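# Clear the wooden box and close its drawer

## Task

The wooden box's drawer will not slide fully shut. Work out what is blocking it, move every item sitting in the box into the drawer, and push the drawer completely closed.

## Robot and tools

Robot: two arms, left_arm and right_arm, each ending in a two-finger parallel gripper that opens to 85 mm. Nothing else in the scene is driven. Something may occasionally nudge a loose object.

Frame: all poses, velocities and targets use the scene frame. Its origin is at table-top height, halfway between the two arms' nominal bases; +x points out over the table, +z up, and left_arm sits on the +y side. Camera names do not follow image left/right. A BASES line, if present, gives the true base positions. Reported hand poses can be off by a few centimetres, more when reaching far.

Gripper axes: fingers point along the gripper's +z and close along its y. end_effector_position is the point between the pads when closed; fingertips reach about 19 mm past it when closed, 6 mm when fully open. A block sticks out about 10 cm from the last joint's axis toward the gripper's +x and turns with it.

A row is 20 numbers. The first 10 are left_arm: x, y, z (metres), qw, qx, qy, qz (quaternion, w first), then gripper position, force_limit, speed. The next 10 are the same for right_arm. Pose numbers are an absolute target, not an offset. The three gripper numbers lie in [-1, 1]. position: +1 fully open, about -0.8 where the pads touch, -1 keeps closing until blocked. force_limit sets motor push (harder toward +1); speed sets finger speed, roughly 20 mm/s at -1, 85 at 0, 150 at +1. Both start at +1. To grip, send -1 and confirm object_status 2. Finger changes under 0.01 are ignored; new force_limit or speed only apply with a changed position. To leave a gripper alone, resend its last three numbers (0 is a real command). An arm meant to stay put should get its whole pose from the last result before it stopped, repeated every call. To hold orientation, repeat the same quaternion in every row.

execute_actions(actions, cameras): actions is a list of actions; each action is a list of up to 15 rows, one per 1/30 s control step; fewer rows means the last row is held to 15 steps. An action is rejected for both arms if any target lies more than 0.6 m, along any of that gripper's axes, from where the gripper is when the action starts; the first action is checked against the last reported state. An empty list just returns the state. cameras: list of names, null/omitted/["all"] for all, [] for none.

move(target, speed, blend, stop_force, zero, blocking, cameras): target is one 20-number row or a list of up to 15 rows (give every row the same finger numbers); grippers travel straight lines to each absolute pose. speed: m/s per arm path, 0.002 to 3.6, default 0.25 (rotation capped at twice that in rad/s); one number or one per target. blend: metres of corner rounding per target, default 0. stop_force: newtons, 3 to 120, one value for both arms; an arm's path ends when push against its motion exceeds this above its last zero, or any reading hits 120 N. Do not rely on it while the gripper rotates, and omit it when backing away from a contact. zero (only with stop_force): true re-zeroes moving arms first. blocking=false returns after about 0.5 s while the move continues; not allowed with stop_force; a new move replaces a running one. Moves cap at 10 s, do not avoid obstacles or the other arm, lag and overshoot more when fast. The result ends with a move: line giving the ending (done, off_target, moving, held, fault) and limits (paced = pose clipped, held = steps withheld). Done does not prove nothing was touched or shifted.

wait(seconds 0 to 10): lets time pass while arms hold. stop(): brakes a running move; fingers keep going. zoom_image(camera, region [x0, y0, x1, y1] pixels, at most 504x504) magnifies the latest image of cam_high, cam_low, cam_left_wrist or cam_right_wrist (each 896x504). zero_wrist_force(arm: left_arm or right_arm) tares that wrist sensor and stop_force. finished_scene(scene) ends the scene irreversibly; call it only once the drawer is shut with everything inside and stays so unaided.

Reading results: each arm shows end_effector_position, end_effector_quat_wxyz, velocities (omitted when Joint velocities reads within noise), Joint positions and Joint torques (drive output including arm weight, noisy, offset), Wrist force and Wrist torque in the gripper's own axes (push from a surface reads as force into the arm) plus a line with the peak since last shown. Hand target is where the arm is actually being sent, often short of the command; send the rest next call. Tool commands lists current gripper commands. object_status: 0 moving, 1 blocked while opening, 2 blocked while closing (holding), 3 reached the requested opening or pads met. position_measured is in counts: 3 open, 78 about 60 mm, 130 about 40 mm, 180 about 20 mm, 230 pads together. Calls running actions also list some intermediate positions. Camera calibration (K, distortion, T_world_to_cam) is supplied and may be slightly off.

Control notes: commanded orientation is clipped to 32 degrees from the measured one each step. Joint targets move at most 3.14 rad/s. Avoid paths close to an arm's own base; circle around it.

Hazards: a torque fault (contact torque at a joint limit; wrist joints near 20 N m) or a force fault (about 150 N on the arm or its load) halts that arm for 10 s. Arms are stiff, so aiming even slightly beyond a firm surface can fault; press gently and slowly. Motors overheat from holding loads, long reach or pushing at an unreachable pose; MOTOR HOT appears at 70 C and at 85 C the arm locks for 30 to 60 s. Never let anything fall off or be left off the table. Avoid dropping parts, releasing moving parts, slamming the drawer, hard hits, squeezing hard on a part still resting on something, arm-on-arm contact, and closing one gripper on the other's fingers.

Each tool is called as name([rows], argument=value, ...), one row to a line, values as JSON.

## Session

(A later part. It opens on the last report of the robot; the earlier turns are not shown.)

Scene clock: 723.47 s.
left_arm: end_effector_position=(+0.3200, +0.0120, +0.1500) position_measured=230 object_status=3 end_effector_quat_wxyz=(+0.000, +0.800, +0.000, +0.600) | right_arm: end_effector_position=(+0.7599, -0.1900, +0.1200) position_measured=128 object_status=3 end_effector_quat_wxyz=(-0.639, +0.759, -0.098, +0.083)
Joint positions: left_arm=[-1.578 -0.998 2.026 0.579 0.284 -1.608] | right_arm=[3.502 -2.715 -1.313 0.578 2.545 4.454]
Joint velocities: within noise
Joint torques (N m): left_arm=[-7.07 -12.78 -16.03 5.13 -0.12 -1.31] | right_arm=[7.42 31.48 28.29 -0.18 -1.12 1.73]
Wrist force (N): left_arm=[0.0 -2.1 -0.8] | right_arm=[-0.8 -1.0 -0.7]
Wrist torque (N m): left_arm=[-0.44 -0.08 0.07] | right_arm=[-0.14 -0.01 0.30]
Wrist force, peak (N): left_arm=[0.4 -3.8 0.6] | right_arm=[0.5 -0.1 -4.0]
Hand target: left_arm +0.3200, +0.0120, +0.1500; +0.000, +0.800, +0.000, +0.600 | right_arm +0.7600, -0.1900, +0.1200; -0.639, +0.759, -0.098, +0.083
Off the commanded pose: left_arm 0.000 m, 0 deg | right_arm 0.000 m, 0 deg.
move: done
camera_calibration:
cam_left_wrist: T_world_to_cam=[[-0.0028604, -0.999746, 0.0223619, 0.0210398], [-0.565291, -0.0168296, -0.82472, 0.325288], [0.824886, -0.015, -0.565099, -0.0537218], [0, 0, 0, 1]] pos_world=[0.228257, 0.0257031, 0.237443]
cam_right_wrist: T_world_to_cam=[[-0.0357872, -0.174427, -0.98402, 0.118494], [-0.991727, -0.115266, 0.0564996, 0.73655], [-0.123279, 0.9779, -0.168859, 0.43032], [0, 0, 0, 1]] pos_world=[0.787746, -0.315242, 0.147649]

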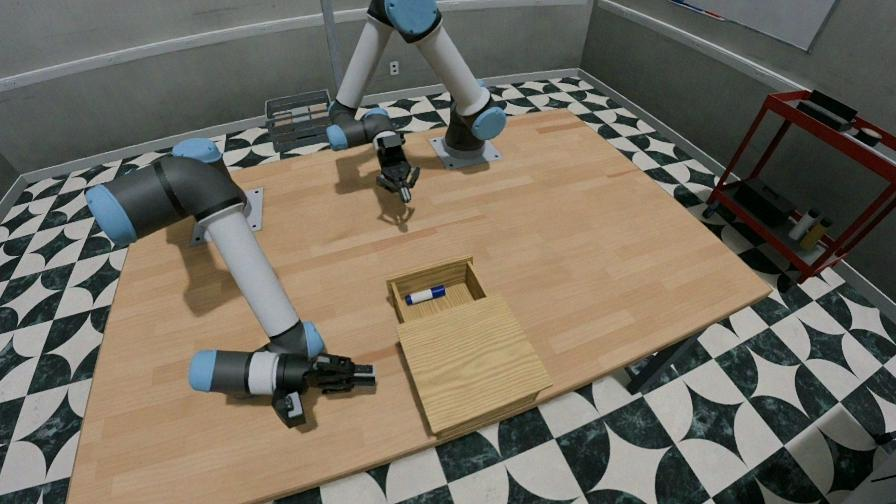

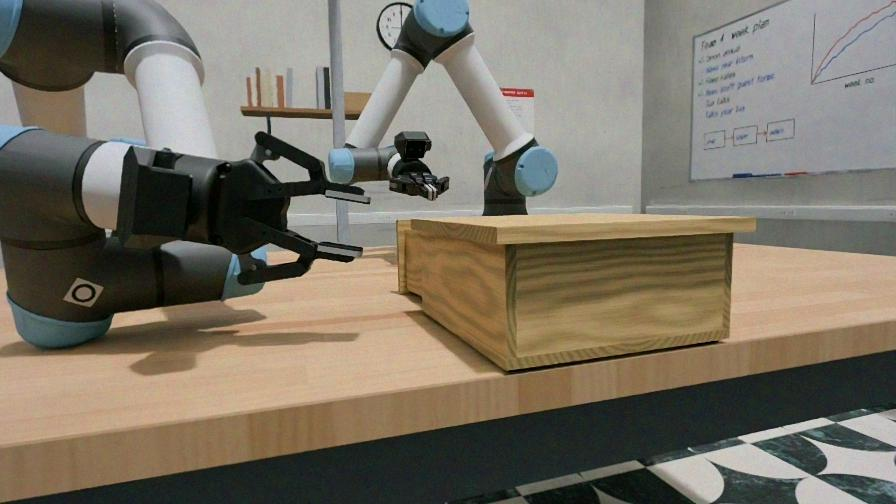

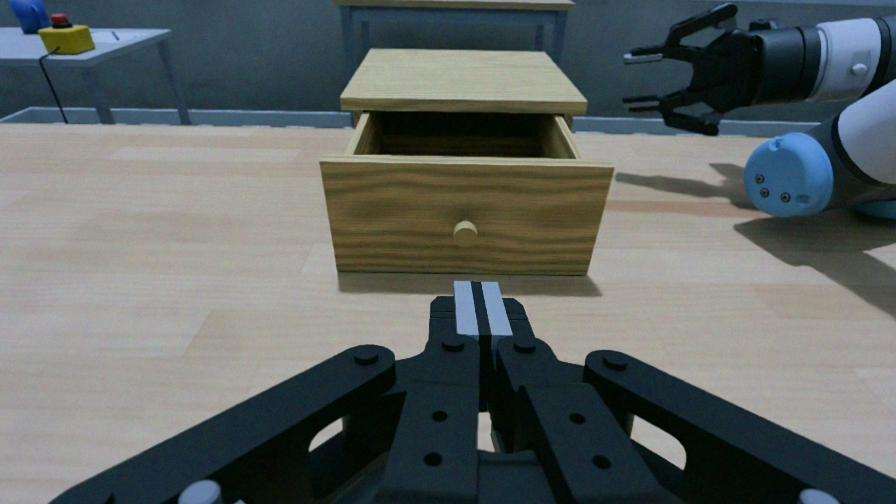

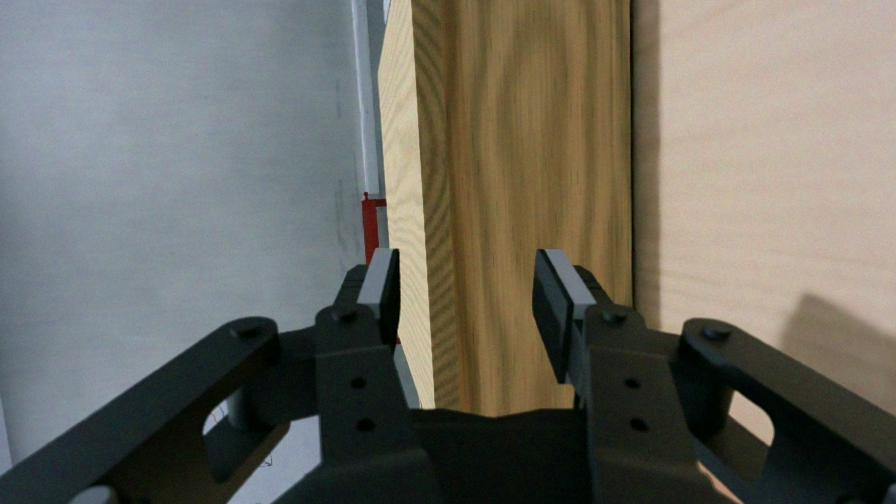

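move([
  [0.32,0.012,0.15,0,0.8,0,0.6,-1,-0.9,-1,0.78,-0.150,0.117,0.6387,-0.7588,0.0982,-0.0828,0,-0.6,-0.8],
], speed=0.15, cameras=["cam_right_wrist","cam_low"])

move([
  [0.32,0.012,0.15,0,0.8,0,0.6,-1,-0.9,-1,0.78,-0.112,0.117,0.6387,-0.7588,0.0982,-0.0828,0,-0.6,-0.8],
], speed=0.02, stop_force=5, cameras=["cam_right_wrist","cam_low","cam_high"])

zoom_image(camera="cam_low", region=[300, 160, 760, 390])

Scene clock: 741.93 s.
left_arm: end_effector_position=(+0.3200, +0.0120, +0.1500) position_measured=230 object_status=3 end_effector_quat_wxyz=(+0.000, +0.800, +0.000, +0.600) | right_arm: end_effector_position=(+0.7799, -0.1501, +0.1170) position_measured=128 object_status=3 end_effector_quat_wxyz=(-0.639, +0.759, -0.098, +0.083)
Joint positions: left_arm=[-1.578 -0.998 2.026 0.579 0.284 -1.608] | right_arm=[3.548 -2.767 -1.195 0.532 2.501 4.478]
Joint velocities: within noise
Joint torques (N m): left_arm=[-7.26 -12.96 -12.87 4.85 -0.32 -0.94] | right_arm=[25.3 -7.71 13.35 -0.03 -2.4 1.8]
Wrist force (N): left_arm=[-0.1 -2.0 -0.5] | right_arm=[-0.9 -1.1 -0.2]
Wrist torque (N m): left_arm=[-0.42 -0.08 0.07] | right_arm=[-0.12 0.01 0.24]
Wrist force, peak (N): left_arm=[-0.2 -2.4 -0.6] | right_arm=[0.7 -0.2 -3.3]
Hand target: left_arm +0.3200, +0.0120, +0.1500; +0.000, +0.800, +0.000, +0.600 | right_arm +0.7800, -0.1500, +0.1170; -0.639, +0.759, -0.098, +0.083
Off the commanded pose: left_arm 0.000 m, 0 deg | right_arm 0.000 m, 0 deg.
move: done
camera_calibration:
cam_right_wrist: T_world_to_cam=[[-0.0358, -0.174335, -0.984035, 0.123273], [-0.991714, -0.115369, 0.0565184, 0.761123], [-0.12338, 0.977905, -0.16876, 0.393231], [0, 0, 0, 1]] pos_world=[0.807746, -0.275242, 0.144649]
Images, in order (width x height): cam_low 896x504, cam_right_wrist 896x504.

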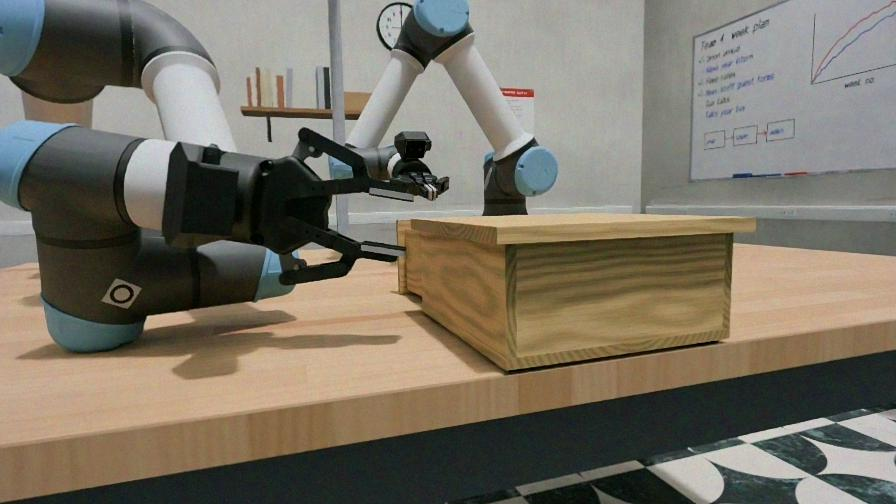

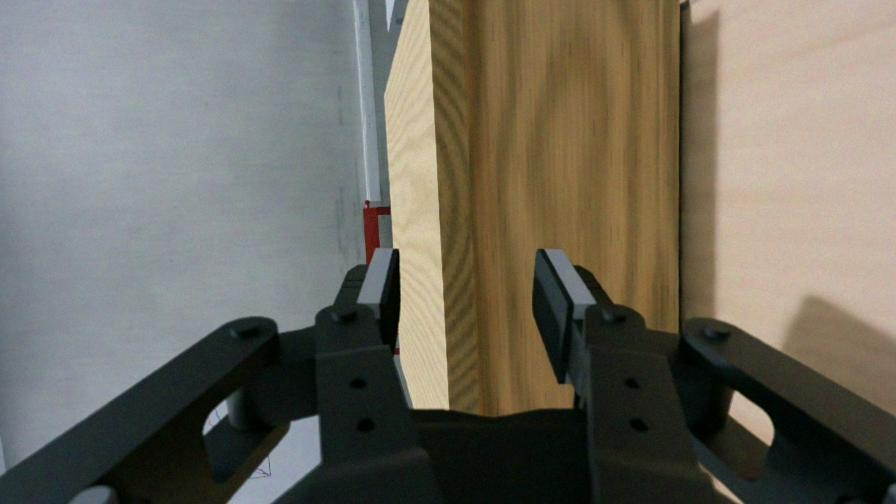

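Scene clock: 744.90 s.
left_arm: end_effector_position=(+0.3200, +0.0120, +0.1500) position_measured=230 object_status=3 end_effector_quat_wxyz=(+0.000, +0.800, +0.000, +0.600) | right_arm: end_effector_position=(+0.7800, -0.1120, +0.1170) position_measured=128 object_status=3 end_effector_quat_wxyz=(-0.639, +0.759, -0.098, +0.083)
Joint positions: left_arm=[-1.578 -0.998 2.026 0.579 0.284 -1.608] | right_arm=[3.599 -2.785 -1.154 0.526 2.452 4.5]
Joint velocities: within noise
Joint torques (N m): left_arm=[-6.66 -12.64 -11.42 4.4 -0.49 -1.33] | right_arm=[31.81 -5.72 8.56 -0.01 -2.23 1.8]
Wrist force (N): left_arm=[0.0 -2.1 -0.7] | right_arm=[-0.7 -0.5 -0.6]
Wrist torque (N m): left_arm=[-0.44 -0.09 0.07] | right_arm=[-0.04 0.02 0.26]
Wrist force, peak (N): left_arm=[-0.1 -2.3 -0.7] | right_arm=[-0.9 -1.0 -0.6]
Hand target: left_arm +0.3200, +0.0120, +0.1500; +0.000, +0.800, +0.000, +0.600 | right_arm +0.7800, -0.1120, +0.1170; -0.639, +0.759, -0.098, +0.083
Off the commanded pose: left_arm 0.000 m, 0 deg | right_arm 0.000 m, 0 deg.
move: done
camera_calibration:
cam_right_wrist: T_world_to_cam=[[-0.0358, -0.174335, -0.984035, 0.129919], [-0.991714, -0.115369, 0.0565184, 0.765618], [-0.12338, 0.977905, -0.16876, 0.355986], [0, 0, 0, 1]] pos_world=[0.807846, -0.237142, 0.144649]
Images, in order (width x height): cam_high 896x504, cam_low 896x504, cam_right_wrist 896x504.

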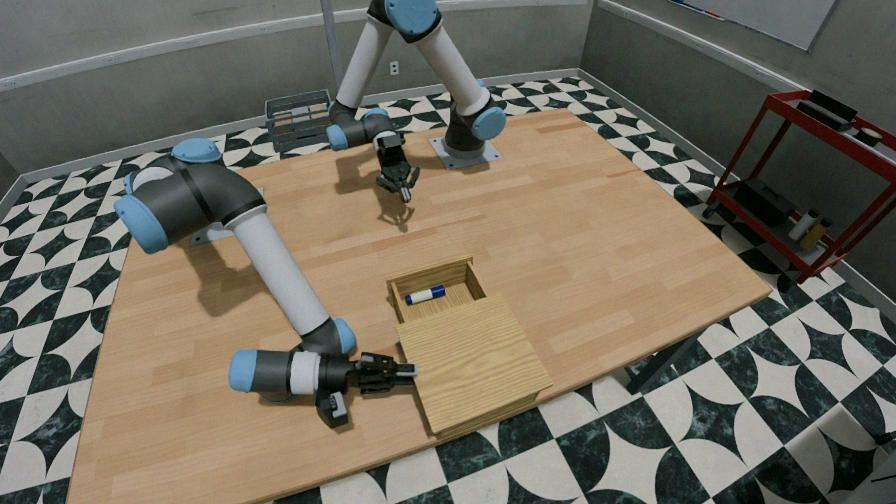

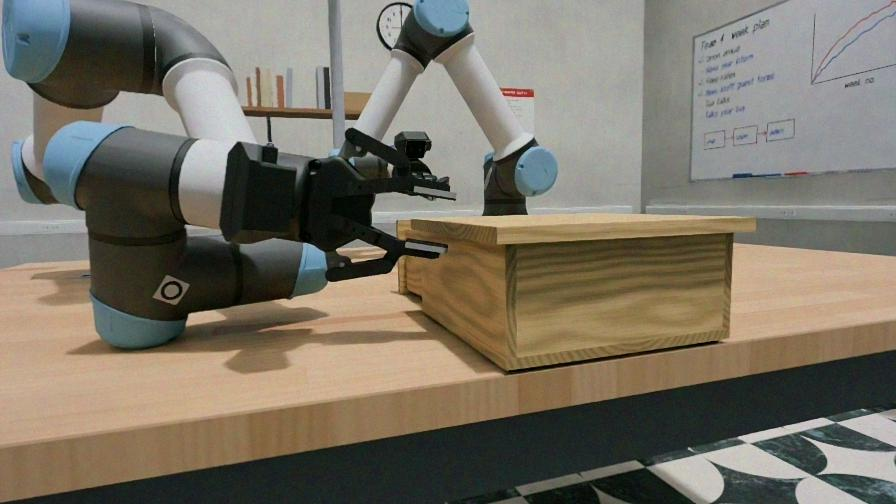

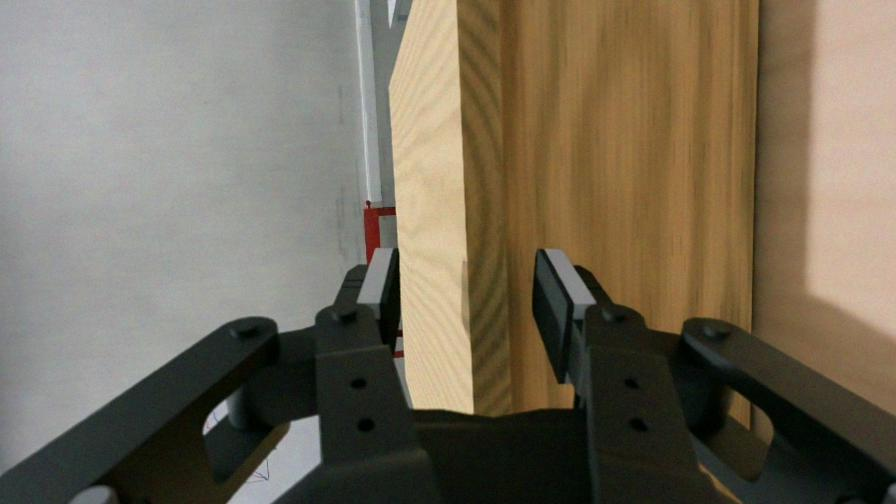

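Scaled by 1.096 from the camera's 896x504 image, which has a finer 1280x720 frame.

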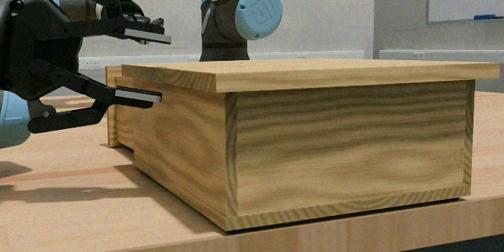

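move([
  [0.32,0.012,0.15,0,0.8,0,0.6,-1,-0.9,-1,0.78,-0.092,0.112,0.6387,-0.7588,0.0982,-0.0828,0,-0.6,-0.8],
], speed=0.015, stop_force=5, cameras=["cam_right_wrist","cam_low"])

zoom_image(camera="cam_low", region=[300, 160, 760, 390])

Scene clock: 754.13 s.
left_arm: end_effector_position=(+0.3200, +0.0120, +0.1500) position_measured=230 object_status=3 end_effector_quat_wxyz=(+0.000, +0.800, +0.000, +0.600) | right_arm: end_effector_position=(+0.7800, -0.1055, +0.1154) position_measured=128 object_status=3 end_effector_quat_wxyz=(-0.639, +0.759, -0.098, +0.083)
Joint positions: left_arm=[-1.578 -0.998 2.026 0.579 0.284 -1.608] | right_arm=[3.607 -2.791 -1.145 0.525 2.444 4.504]
Joint velocities: within noise
Joint torques (N m): left_arm=[-5.88 -12.02 -8.54 4.11 -0.52 -1.13] | right_arm=[-0.19 5.84 -20.92 3.24 4.41 -1.09]
Wrist force (N): left_arm=[-0.3 -2.0 -0.8] | right_arm=[2.3 1.6 -3.9]
Wrist torque (N m): left_arm=[-0.42 -0.04 0.07] | right_arm=[-0.16 0.08 0.18]
Wrist force, peak (N): left_arm=[0.0 -2.3 -0.8] | right_arm=[-1.0 1.1 -6.4]
Hand target: left_arm +0.3200, +0.0120, +0.1500; +0.000, +0.800, +0.000, +0.600 | right_arm +0.7800, -0.1055, +0.1154; -0.639, +0.759, -0.098, +0.083
Off the commanded pose: left_arm 0.000 m, 0 deg | right_arm 0.014 m, 0 deg.
move: contact (right_arm)
camera_calibration:
cam_right_wrist: T_world_to_cam=[[-0.0358, -0.174335, -0.984035, 0.129362], [-0.991714, -0.115369, 0.0565184, 0.766453], [-0.12338, 0.977905, -0.16876, 0.34944], [0, 0, 0, 1]] pos_world=[0.807846, -0.230742, 0.142949]
Images, in order (width x height): cam_low 896x504, cam_right_wrist 896x504.

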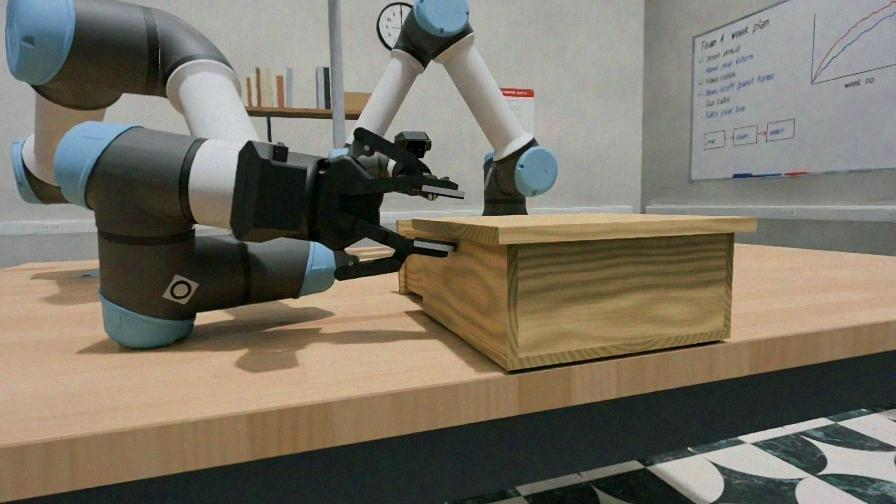

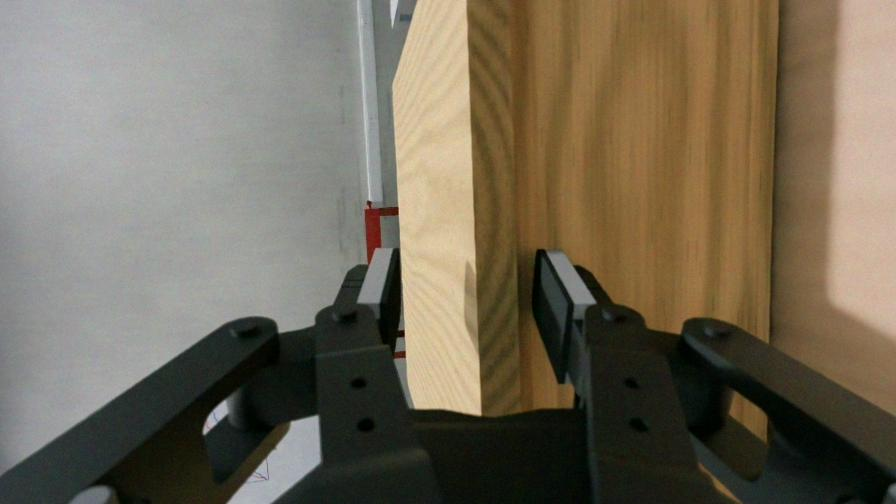

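Scaled by 1.096 from the camera's 896x504 image, which has a finer 1280x720 frame.

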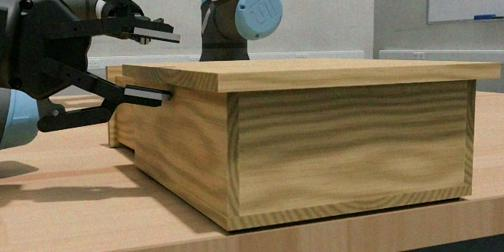

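move([
  [0.32,0.012,0.15,0,0.8,0,0.6,-1,-0.9,-1,0.78,-0.1085,0.107,0.6387,-0.7588,0.0982,-0.0828,0,-0.3,-1],
], speed=0.03, cameras=[])

move([
  [0.32,0.012,0.15,0,0.8,0,0.6,-1,-0.9,-1,0.78,-0.1085,0.107,0.6387,-0.7588,0.0982,-0.0828,-1,-0.3,-1],
], speed=0.03, cameras=["cam_right_wrist","cam_low"])

wait(seconds=0.5, cameras=[])

Scene clock: 764.90 s.
left_arm: end_effector_position=(+0.3200, +0.0120, +0.1500) position_measured=230 object_status=3 end_effector_quat_wxyz=(+0.000, +0.800, +0.000, +0.600) | right_arm: end_effector_position=(+0.7799, -0.1162, +0.1227) position_measured=128 object_status=3 end_effector_quat_wxyz=(-0.642, +0.756, -0.092, +0.089)
Joint positions: left_arm=[-1.578 -0.998 2.026 0.579 0.284 -1.608] | right_arm=[3.593 -2.781 -1.154 0.539 2.461 4.496]
Joint velocities: within noise
Joint torques (N m): left_arm=[-5.42 -12.3 -4.6 3.31 -0.68 -0.94] | right_arm=[-0.31 44.52 10.17 2.18 0.46 -0.17]
Wrist force (N): left_arm=[-0.2 -2.2 -0.7] | right_arm=[-0.6 -0.4 -0.3]
Wrist torque (N m): left_arm=[-0.45 -0.05 0.07] | right_arm=[-0.04 0.00 0.26]
Wrist force, peak (N): left_arm=[-0.2 -2.3 -0.8] | right_arm=[2.4 2.3 -4.4]
Hand target: left_arm +0.3200, +0.0120, +0.1500; +0.000, +0.800, +0.000, +0.600 | right_arm +0.7799, -0.1162, +0.1222; -0.642, +0.756, -0.092, +0.088
Tool commands: left_gripper/position=-1.0 left_gripper/force_limit=-0.9 left_gripper/speed=-1.0 right_gripper/position=+0.003922 right_gripper/force_limit=-0.6 right_gripper/speed=-0.796078
Off the commanded pose: left_arm 0.000 m, 0 deg | right_arm 0.017 m, 1 deg.
FORCE FAULT: contact force on the right arm reached its limit, and that arm stopped. The contact can be on any part of that arm, not only on its tool. That arm's remaining commands of this call were not run. That arm is still stopped at the end of this call. That arm stays stopped for about 9 more seconds. Until then a move that you send moves the other arm only, and its call returns only when the move has ended. Once the stop has ended, the next robot result says so. If the stop ends while you think or write, that arm runs what you send next. While its stop runs, that arm takes no new command, but its gripper still runs the gripper command that each later call begins with. Until it ends, the stop uses up actions while you think or wait. An arm that is not stopped still takes commands.
move: fault (right_arm)
No camera images: "cameras" was empty.

not run: an earlier result of this reply reported a stop or a fault. Calls in your next reply go to the robot.

not run: an earlier result of this reply reported a stop or a fault. Calls in your next reply go to the robot.

wait(seconds=9.5, cameras=["cam_low","cam_high","cam_right_wrist"])

Scene clock: 780.70 s.
left_arm: end_effector_position=(+0.3200, +0.0120, +0.1500) position_measured=230 object_status=3 end_effector_quat_wxyz=(+0.000, +0.800, +0.000, +0.600) | right_arm: end_effector_position=(+0.7800, -0.1162, +0.1230) position_measured=128 object_status=3 end_effector_quat_wxyz=(-0.643, +0.756, -0.091, +0.089)
Joint positions: left_arm=[-1.578 -0.998 2.026 0.579 0.284 -1.608] | right_arm=[3.593 -2.781 -1.154 0.539 2.461 4.496]
Joint velocities: within noise
Joint torques (N m): left_arm=[-4.05 -13.2 -2.47 1.56 -1.11 -1.14] | right_arm=[0.37 44.02 8.98 2.11 0.37 -0.13]
Wrist force (N): left_arm=[-0.3 -2.0 -0.6] | right_arm=[-0.8 -0.8 -0.5]
Wrist torque (N m): left_arm=[-0.42 -0.04 0.07] | right_arm=[-0.09 0.03 0.26]
Wrist force, peak (N): left_arm=[-0.1 -2.4 -0.8] | right_arm=[-0.9 -0.8 -0.7]
Hand target: left_arm +0.3200, +0.0120, +0.1500; +0.000, +0.800, +0.000, +0.600 | right_arm +0.7799, -0.1162, +0.1222; -0.642, +0.756, -0.092, +0.088
Tool commands: left_gripper/position=-1.0 left_gripper/force_limit=-0.9 left_gripper/speed=-1.0 right_gripper/position=+0.003922 right_gripper/force_limit=-0.6 right_gripper/speed=-0.796078
Off the commanded pose: left_arm 0.000 m, 0 deg | right_arm 0.018 m, 1 deg.
FORCE FAULT, CONTINUED: the right arm's stop, for the force fault that an earlier result reported, is over. The rest of the stop counts as 18 of the actions that you can send in this scene. During its stop the right arm's controller moved it back a little. That arm's target is now where it stood when the stop ended, not its last command. That arm accepts commands again.
wait: 9.50 s; at rest from the start
camera_calibration:
cam_right_wrist: T_world_to_cam=[[-0.0164034, -0.1668, -0.985854, 0.121034], [-0.992293, -0.118406, 0.036544, 0.767357], [-0.122826, 0.978855, -0.163572, 0.360109], [0, 0, 0, 1]] pos_world=[0.807659, -0.241447, 0.150184]
Images, in order (width x height): cam_high 896x504, cam_low 896x504, cam_right_wrist 896x504.

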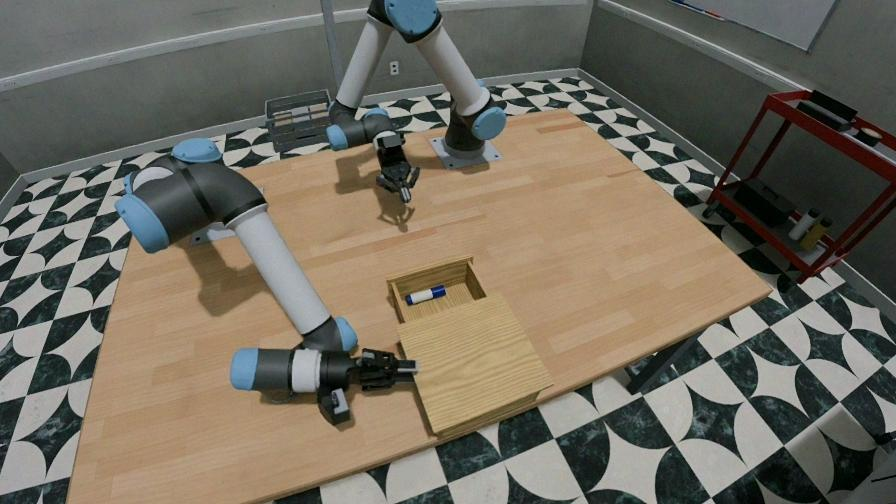

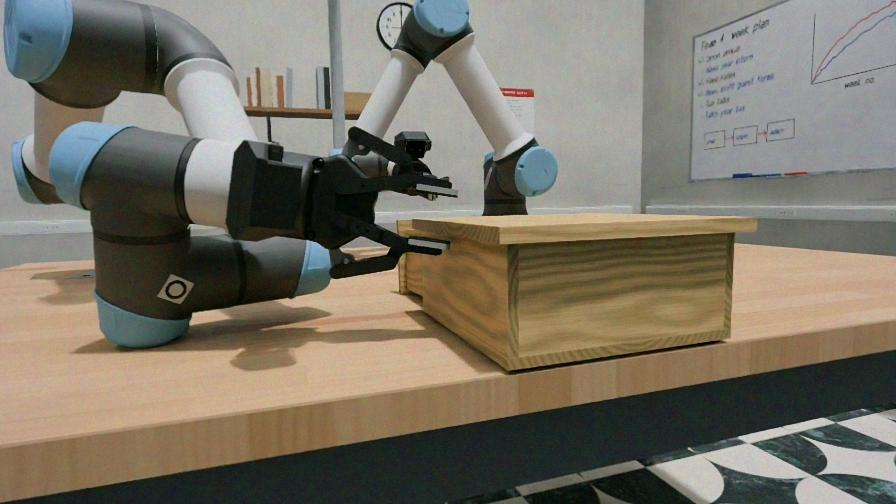

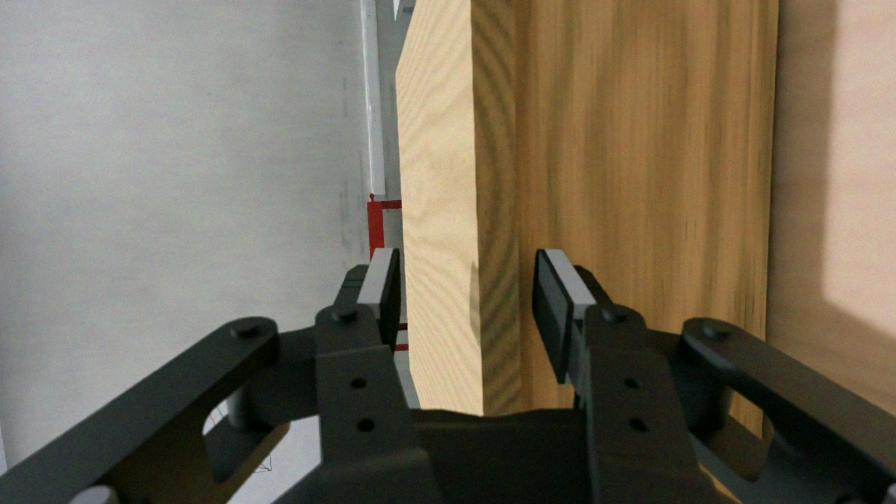

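move([
  [0.355,0.012,0.08,0,0.8435,0,0.537,-1,-0.9,-1,0.77,-0.16,0.145,-0.639,0.759,-0.098,0.083,0,-0.5,-0.5],
  [0.355,0.012,0.08,0,0.8435,0,0.537,-1,-0.9,-1,0.74,-0.16,0.24,-0.082,0.917,0.254,0.295,0,-0.5,-0.5],
  [0.355,0.012,0.08,0,0.8435,0,0.537,-1,-0.9,-1,0.77,-0.01,0.17,-0.082,0.917,0.254,0.295,0,-0.5,-0.5],
], speed=0.25, cameras=["cam_low","cam_left_wrist"])

Scene clock: 802.77 s.
left_arm: end_effector_position=(+0.3550, +0.0120, +0.0800) position_measured=230 object_status=3 end_effector_quat_wxyz=(+0.000, +0.844, +0.000, +0.537) | right_arm: end_effector_position=(+0.7700, -0.0101, +0.1700) position_measured=128 object_status=3 end_effector_quat_wxyz=(-0.082, +0.917, +0.254, +0.295)
Joint positions: left_arm=[-1.437 -0.967 1.973 0.292 0.455 -1.268] | right_arm=[3.968 -2.375 -1.215 -0.514 1.431 3.34]
Joint velocities: within noise
Joint torques (N m): left_arm=[7.31 -50.81 -2.75 0.28 0.02 1.46] | right_arm=[7.46 31.74 40.38 0.85 -3.14 1.93]
Wrist force (N): left_arm=[0.0 -2.0 -0.4] | right_arm=[-0.9 1.2 0.3]
Wrist torque (N m): left_arm=[-0.36 -0.06 0.10] | right_arm=[0.18 -0.03 -0.02]
Wrist force, peak (N): left_arm=[-0.7 1.7 -5.2] | right_arm=[-0.4 1.9 -2.7]
Hand target: left_arm +0.3550, +0.0120, +0.0800; +0.000, +0.844, +0.000, +0.537 | right_arm +0.7700, -0.0100, +0.1700; -0.082, +0.917, +0.254, +0.295
Off the commanded pose: left_arm 0.000 m, 0 deg | right_arm 0.000 m, 0 deg.
move: done
camera_calibration:
cam_left_wrist: T_world_to_cam=[[0.00058672, -0.999746, 0.0225367, 0.0214672], [-0.684523, -0.0168306, -0.728797, 0.32201], [0.728991, -0.0149993, -0.684359, -0.0785603], [0, 0, 0, 1]] pos_world=[0.27768, 0.0257031, 0.180432]
Images, in order (width x height): cam_low 896x504, cam_left_wrist 896x504.

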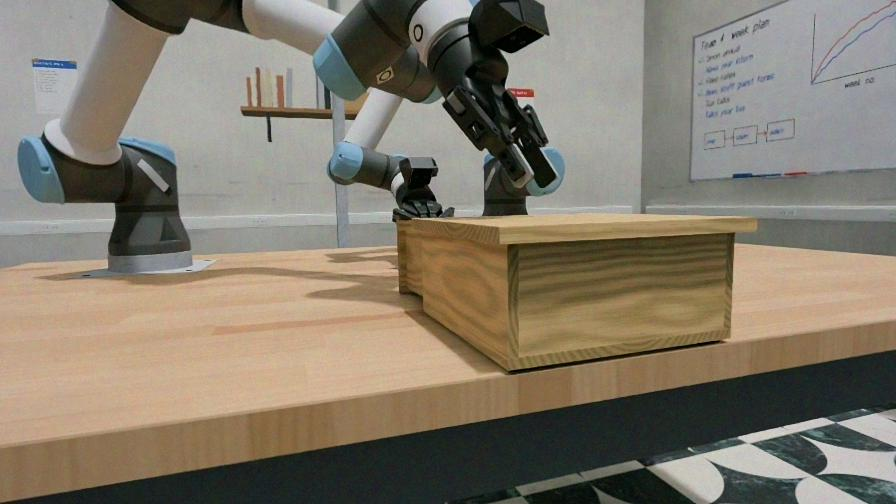

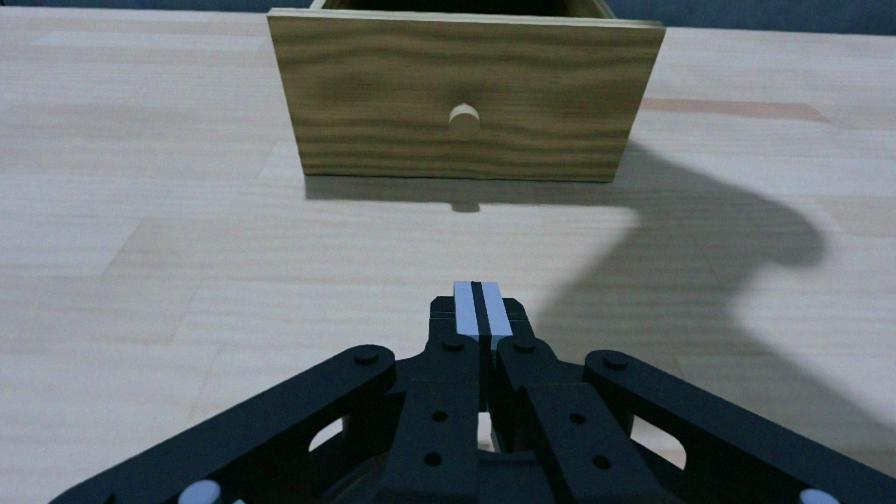

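move([
  [0.490,0.014,0.057,0,0.8435,0,0.537,-1,-0.9,-1,0.77,-0.01,0.165,-0.082,0.917,0.254,0.295,0,-0.5,-0.5],
], speed=0.15, cameras=[])

move([
  [0.490,0.014,0.057,0,0.8435,0,0.537,-1,-0.9,-1,0.77,-0.01,0.10,-0.082,0.917,0.254,0.295,0,-0.5,-0.5],
], speed=0.015, stop_force=35, cameras=["cam_left_wrist","cam_low"])

Scene clock: 813.90 s.
left_arm: end_effector_position=(+0.4899, +0.0140, +0.0570) position_measured=230 object_status=3 end_effector_quat_wxyz=(+0.000, +0.844, +0.000, +0.537) | right_arm: end_effector_position=(+0.7700, -0.0100, +0.1650) position_measured=128 object_status=3 end_effector_quat_wxyz=(-0.082, +0.917, +0.254, +0.295)
Joint positions: left_arm=[-1.108 -0.92 1.792 -0.062 0.623 -0.707] | right_arm=[3.968 -2.381 -1.218 -0.505 1.431 3.34]
Joint velocities: within noise
Joint torques (N m): left_arm=[6.09 -17.77 -21.23 -1.5 0.44 1.49] | right_arm=[7.45 31.93 13.3 6.09 -2.87 1.8]
Wrist force (N): left_arm=[-0.1 -1.7 -0.6] | right_arm=[-1.0 1.0 0.5]
Wrist torque (N m): left_arm=[-0.39 -0.05 0.08] | right_arm=[0.16 -0.02 -0.03]
Wrist force, peak (N): left_arm=[0.1 -2.6 -0.5] | right_arm=[-1.2 1.0 0.4]
Hand target: left_arm +0.4900, +0.0140, +0.0570; +0.000, +0.844, +0.000, +0.537 | right_arm +0.7700, -0.0100, +0.1650; -0.082, +0.917, +0.254, +0.295
Off the commanded pose: left_arm 0.000 m, 0 deg | right_arm 0.000 m, 0 deg.
move: done
No camera images: "cameras" was empty.

Scene clock: 817.30 s.
left_arm: end_effector_position=(+0.4900, +0.0140, +0.0570) position_measured=230 object_status=3 end_effector_quat_wxyz=(+0.000, +0.844, +0.000, +0.537) | right_arm: end_effector_position=(+0.7700, -0.0100, +0.1356) position_measured=128 object_status=3 end_effector_quat_wxyz=(-0.082, +0.917, +0.254, +0.295)
Joint positions: left_arm=[-1.108 -0.919 1.792 -0.062 0.624 -0.707] | right_arm=[3.968 -2.415 -1.238 -0.45 1.431 3.34]
Joint velocities: within noise
Joint torques (N m): left_arm=[7.36 -19.09 -12.33 -1.18 0.59 1.49] | right_arm=[7.21 39.18 20.84 -2.96 -2.28 1.67]
Wrist force (N): left_arm=[0.0 -1.6 -1.0] | right_arm=[0.6 2.8 -49.0]
Wrist torque (N m): left_arm=[-0.37 -0.05 0.08] | right_arm=[0.21 -0.41 -0.03]
Wrist force, peak (N): left_arm=[0.0 -2.2 -0.9] | right_arm=[1.7 2.7 -53.9]
Hand target: left_arm +0.4900, +0.0140, +0.0570; +0.000, +0.844, +0.000, +0.537 | right_arm +0.7700, -0.0100, +0.1356; -0.082, +0.917, +0.254, +0.295
Off the commanded pose: left_arm 0.000 m, 0 deg | right_arm 0.036 m, 0 deg.
move: contact (right_arm)
camera_calibration:
cam_left_wrist: T_world_to_cam=[[0.00058672, -0.999746, 0.0225367, 0.0238059], [-0.684523, -0.0168306, -0.728797, 0.39769], [0.728991, -0.0149993, -0.684359, -0.192686], [0, 0, 0, 1]] pos_world=[0.41268, 0.0276031, 0.157432]
Images, in order (width x height): cam_low 896x504, cam_left_wrist 896x504.

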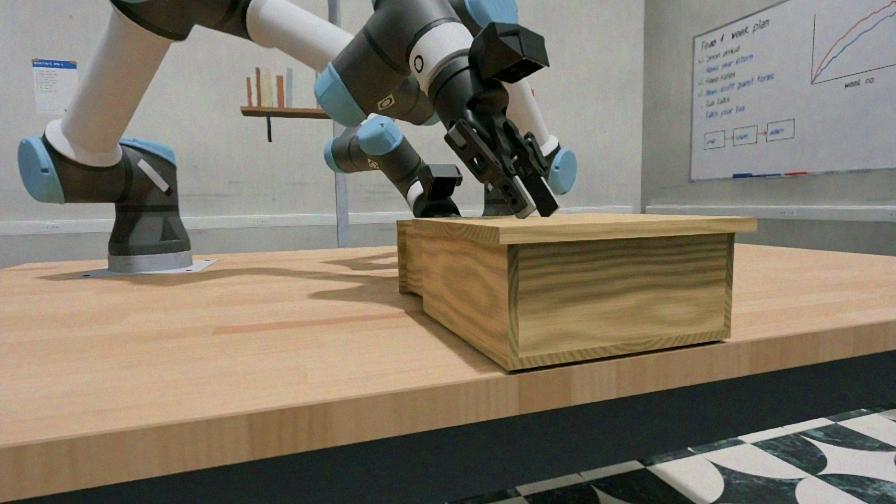

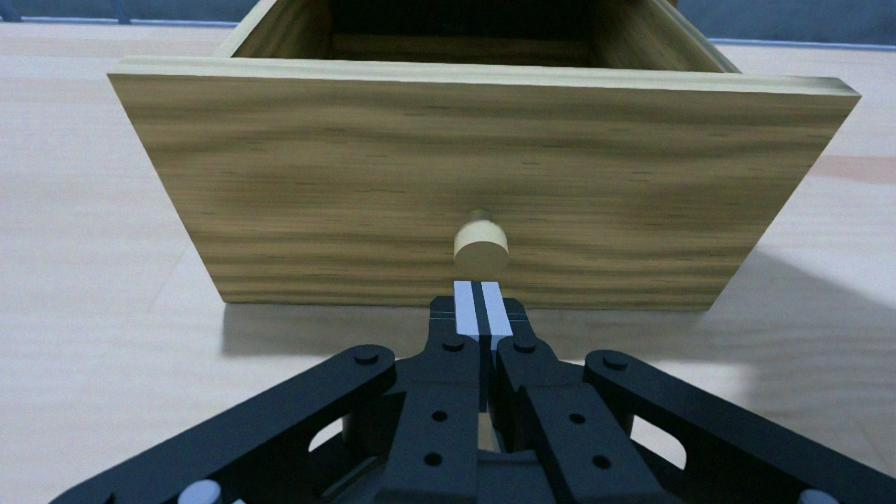

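Now push gently with the left, right holding.

move([
  [0.540,0.015,0.057,0,0.8435,0,0.537,-1,-0.9,-1,0.77,-0.01,0.1356,-0.082,0.917,0.254,0.295,0,-0.5,-0.5],
], speed=0.015, stop_force=20)

zoom_image(camera="cam_high", region=[370, 240, 570, 450])

Scene clock: 826.87 s.
left_arm: end_effector_position=(+0.5400, +0.0150, +0.0570) position_measured=230 object_status=3 end_effector_quat_wxyz=(+0.000, +0.844, +0.000, +0.537) | right_arm: end_effector_position=(+0.7700, -0.0100, +0.1356) position_measured=128 object_status=3 end_effector_quat_wxyz=(-0.082, +0.917, +0.254, +0.295)
Joint positions: left_arm=[-1.011 -0.882 1.694 -0.088 0.693 -0.597] | right_arm=[3.968 -2.415 -1.238 -0.451 1.431 3.34]
Joint velocities: within noise
Joint torques (N m): left_arm=[8.57 -19.17 -22.64 -1.49 0.73 1.32] | right_arm=[7.13 40.64 21.04 -3.46 -0.85 0.14]
Wrist force (N): left_arm=[0.2 -1.9 -3.9] | right_arm=[2.0 2.5 -46.7]
Wrist torque (N m): left_arm=[-0.39 -0.04 0.05] | right_arm=[0.22 -0.38 -0.03]
Wrist force, peak (N): left_arm=[2.4 -1.0 -21.4] | right_arm=[1.0 2.6 -49.4]
Hand target: left_arm +0.5400, +0.0150, +0.0570; +0.000, +0.844, +0.000, +0.537 | right_arm +0.7700, -0.0100, +0.1356; -0.082, +0.917, +0.254, +0.295
Off the commanded pose: left_arm 0.000 m, 0 deg | right_arm 0.000 m, 0 deg.
move: done
camera_calibration:
cam_left_wrist: T_world_to_cam=[[0.00058672, -0.999746, 0.0225367, 0.0248763], [-0.684523, -0.0168306, -0.728797, 0.431935], [0.728991, -0.0149993, -0.684359, -0.229119], [0, 0, 0, 1]] pos_world=[0.46268, 0.0287031, 0.157432]
cam_right_wrist: T_world_to_cam=[[0.517665, -0.855514, 0.010906, -0.402311], [-0.828599, -0.504473, -0.242756, 0.677505], [0.213183, 0.11663, -0.970026, 0.0990401], [0, 0, 0, 1]] pos_world=[0.748528, -0.0139506, 0.264928]

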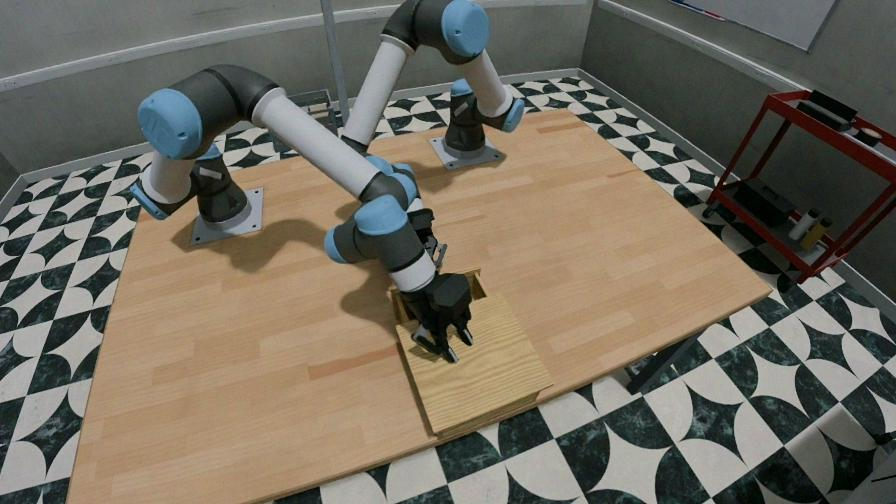

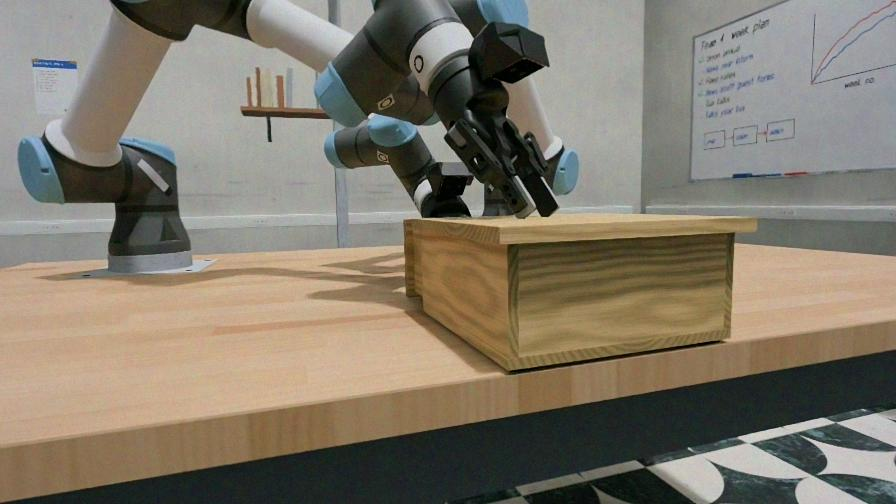

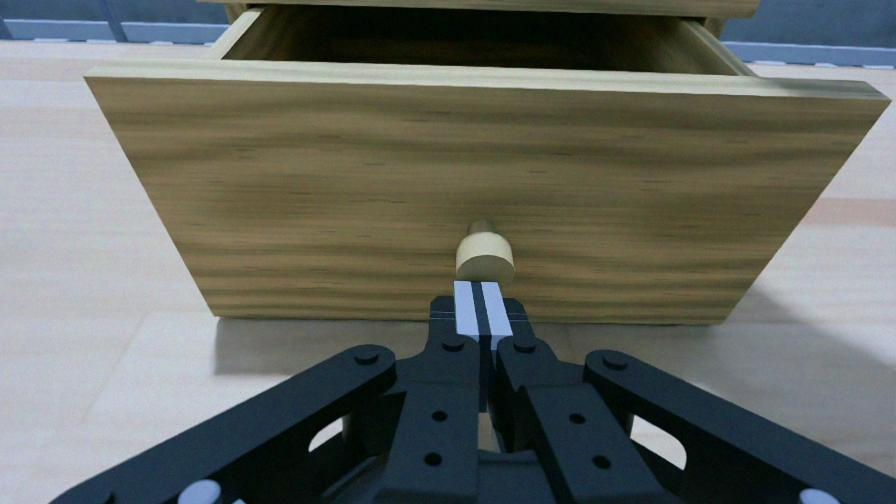

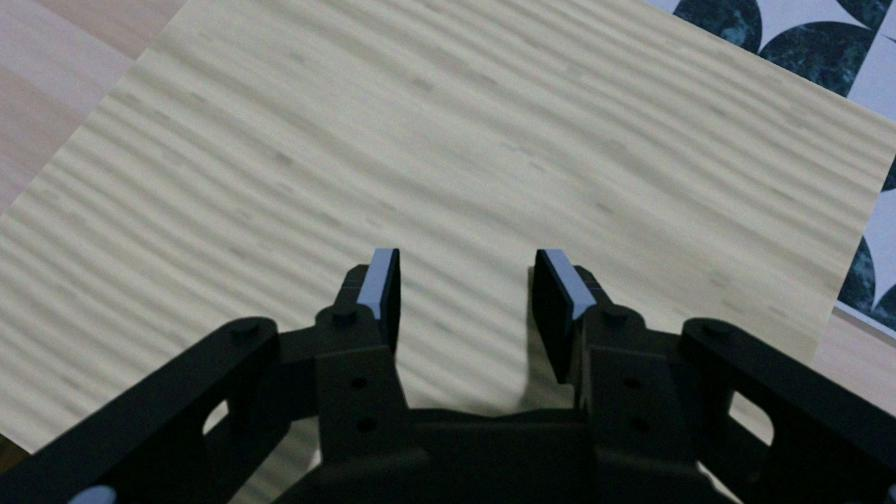

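Scaled by 2.400 from the camera's 896x504 image, which has a finer 1280x720 frame.

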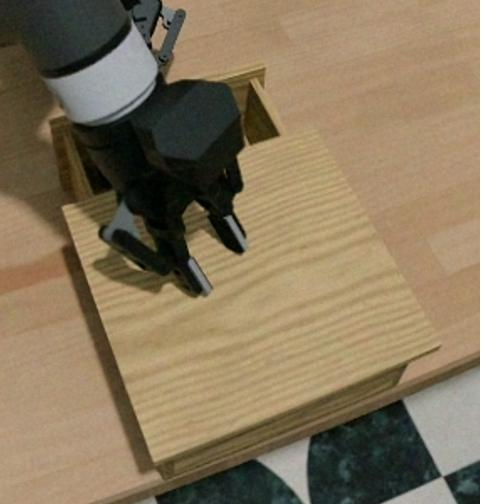

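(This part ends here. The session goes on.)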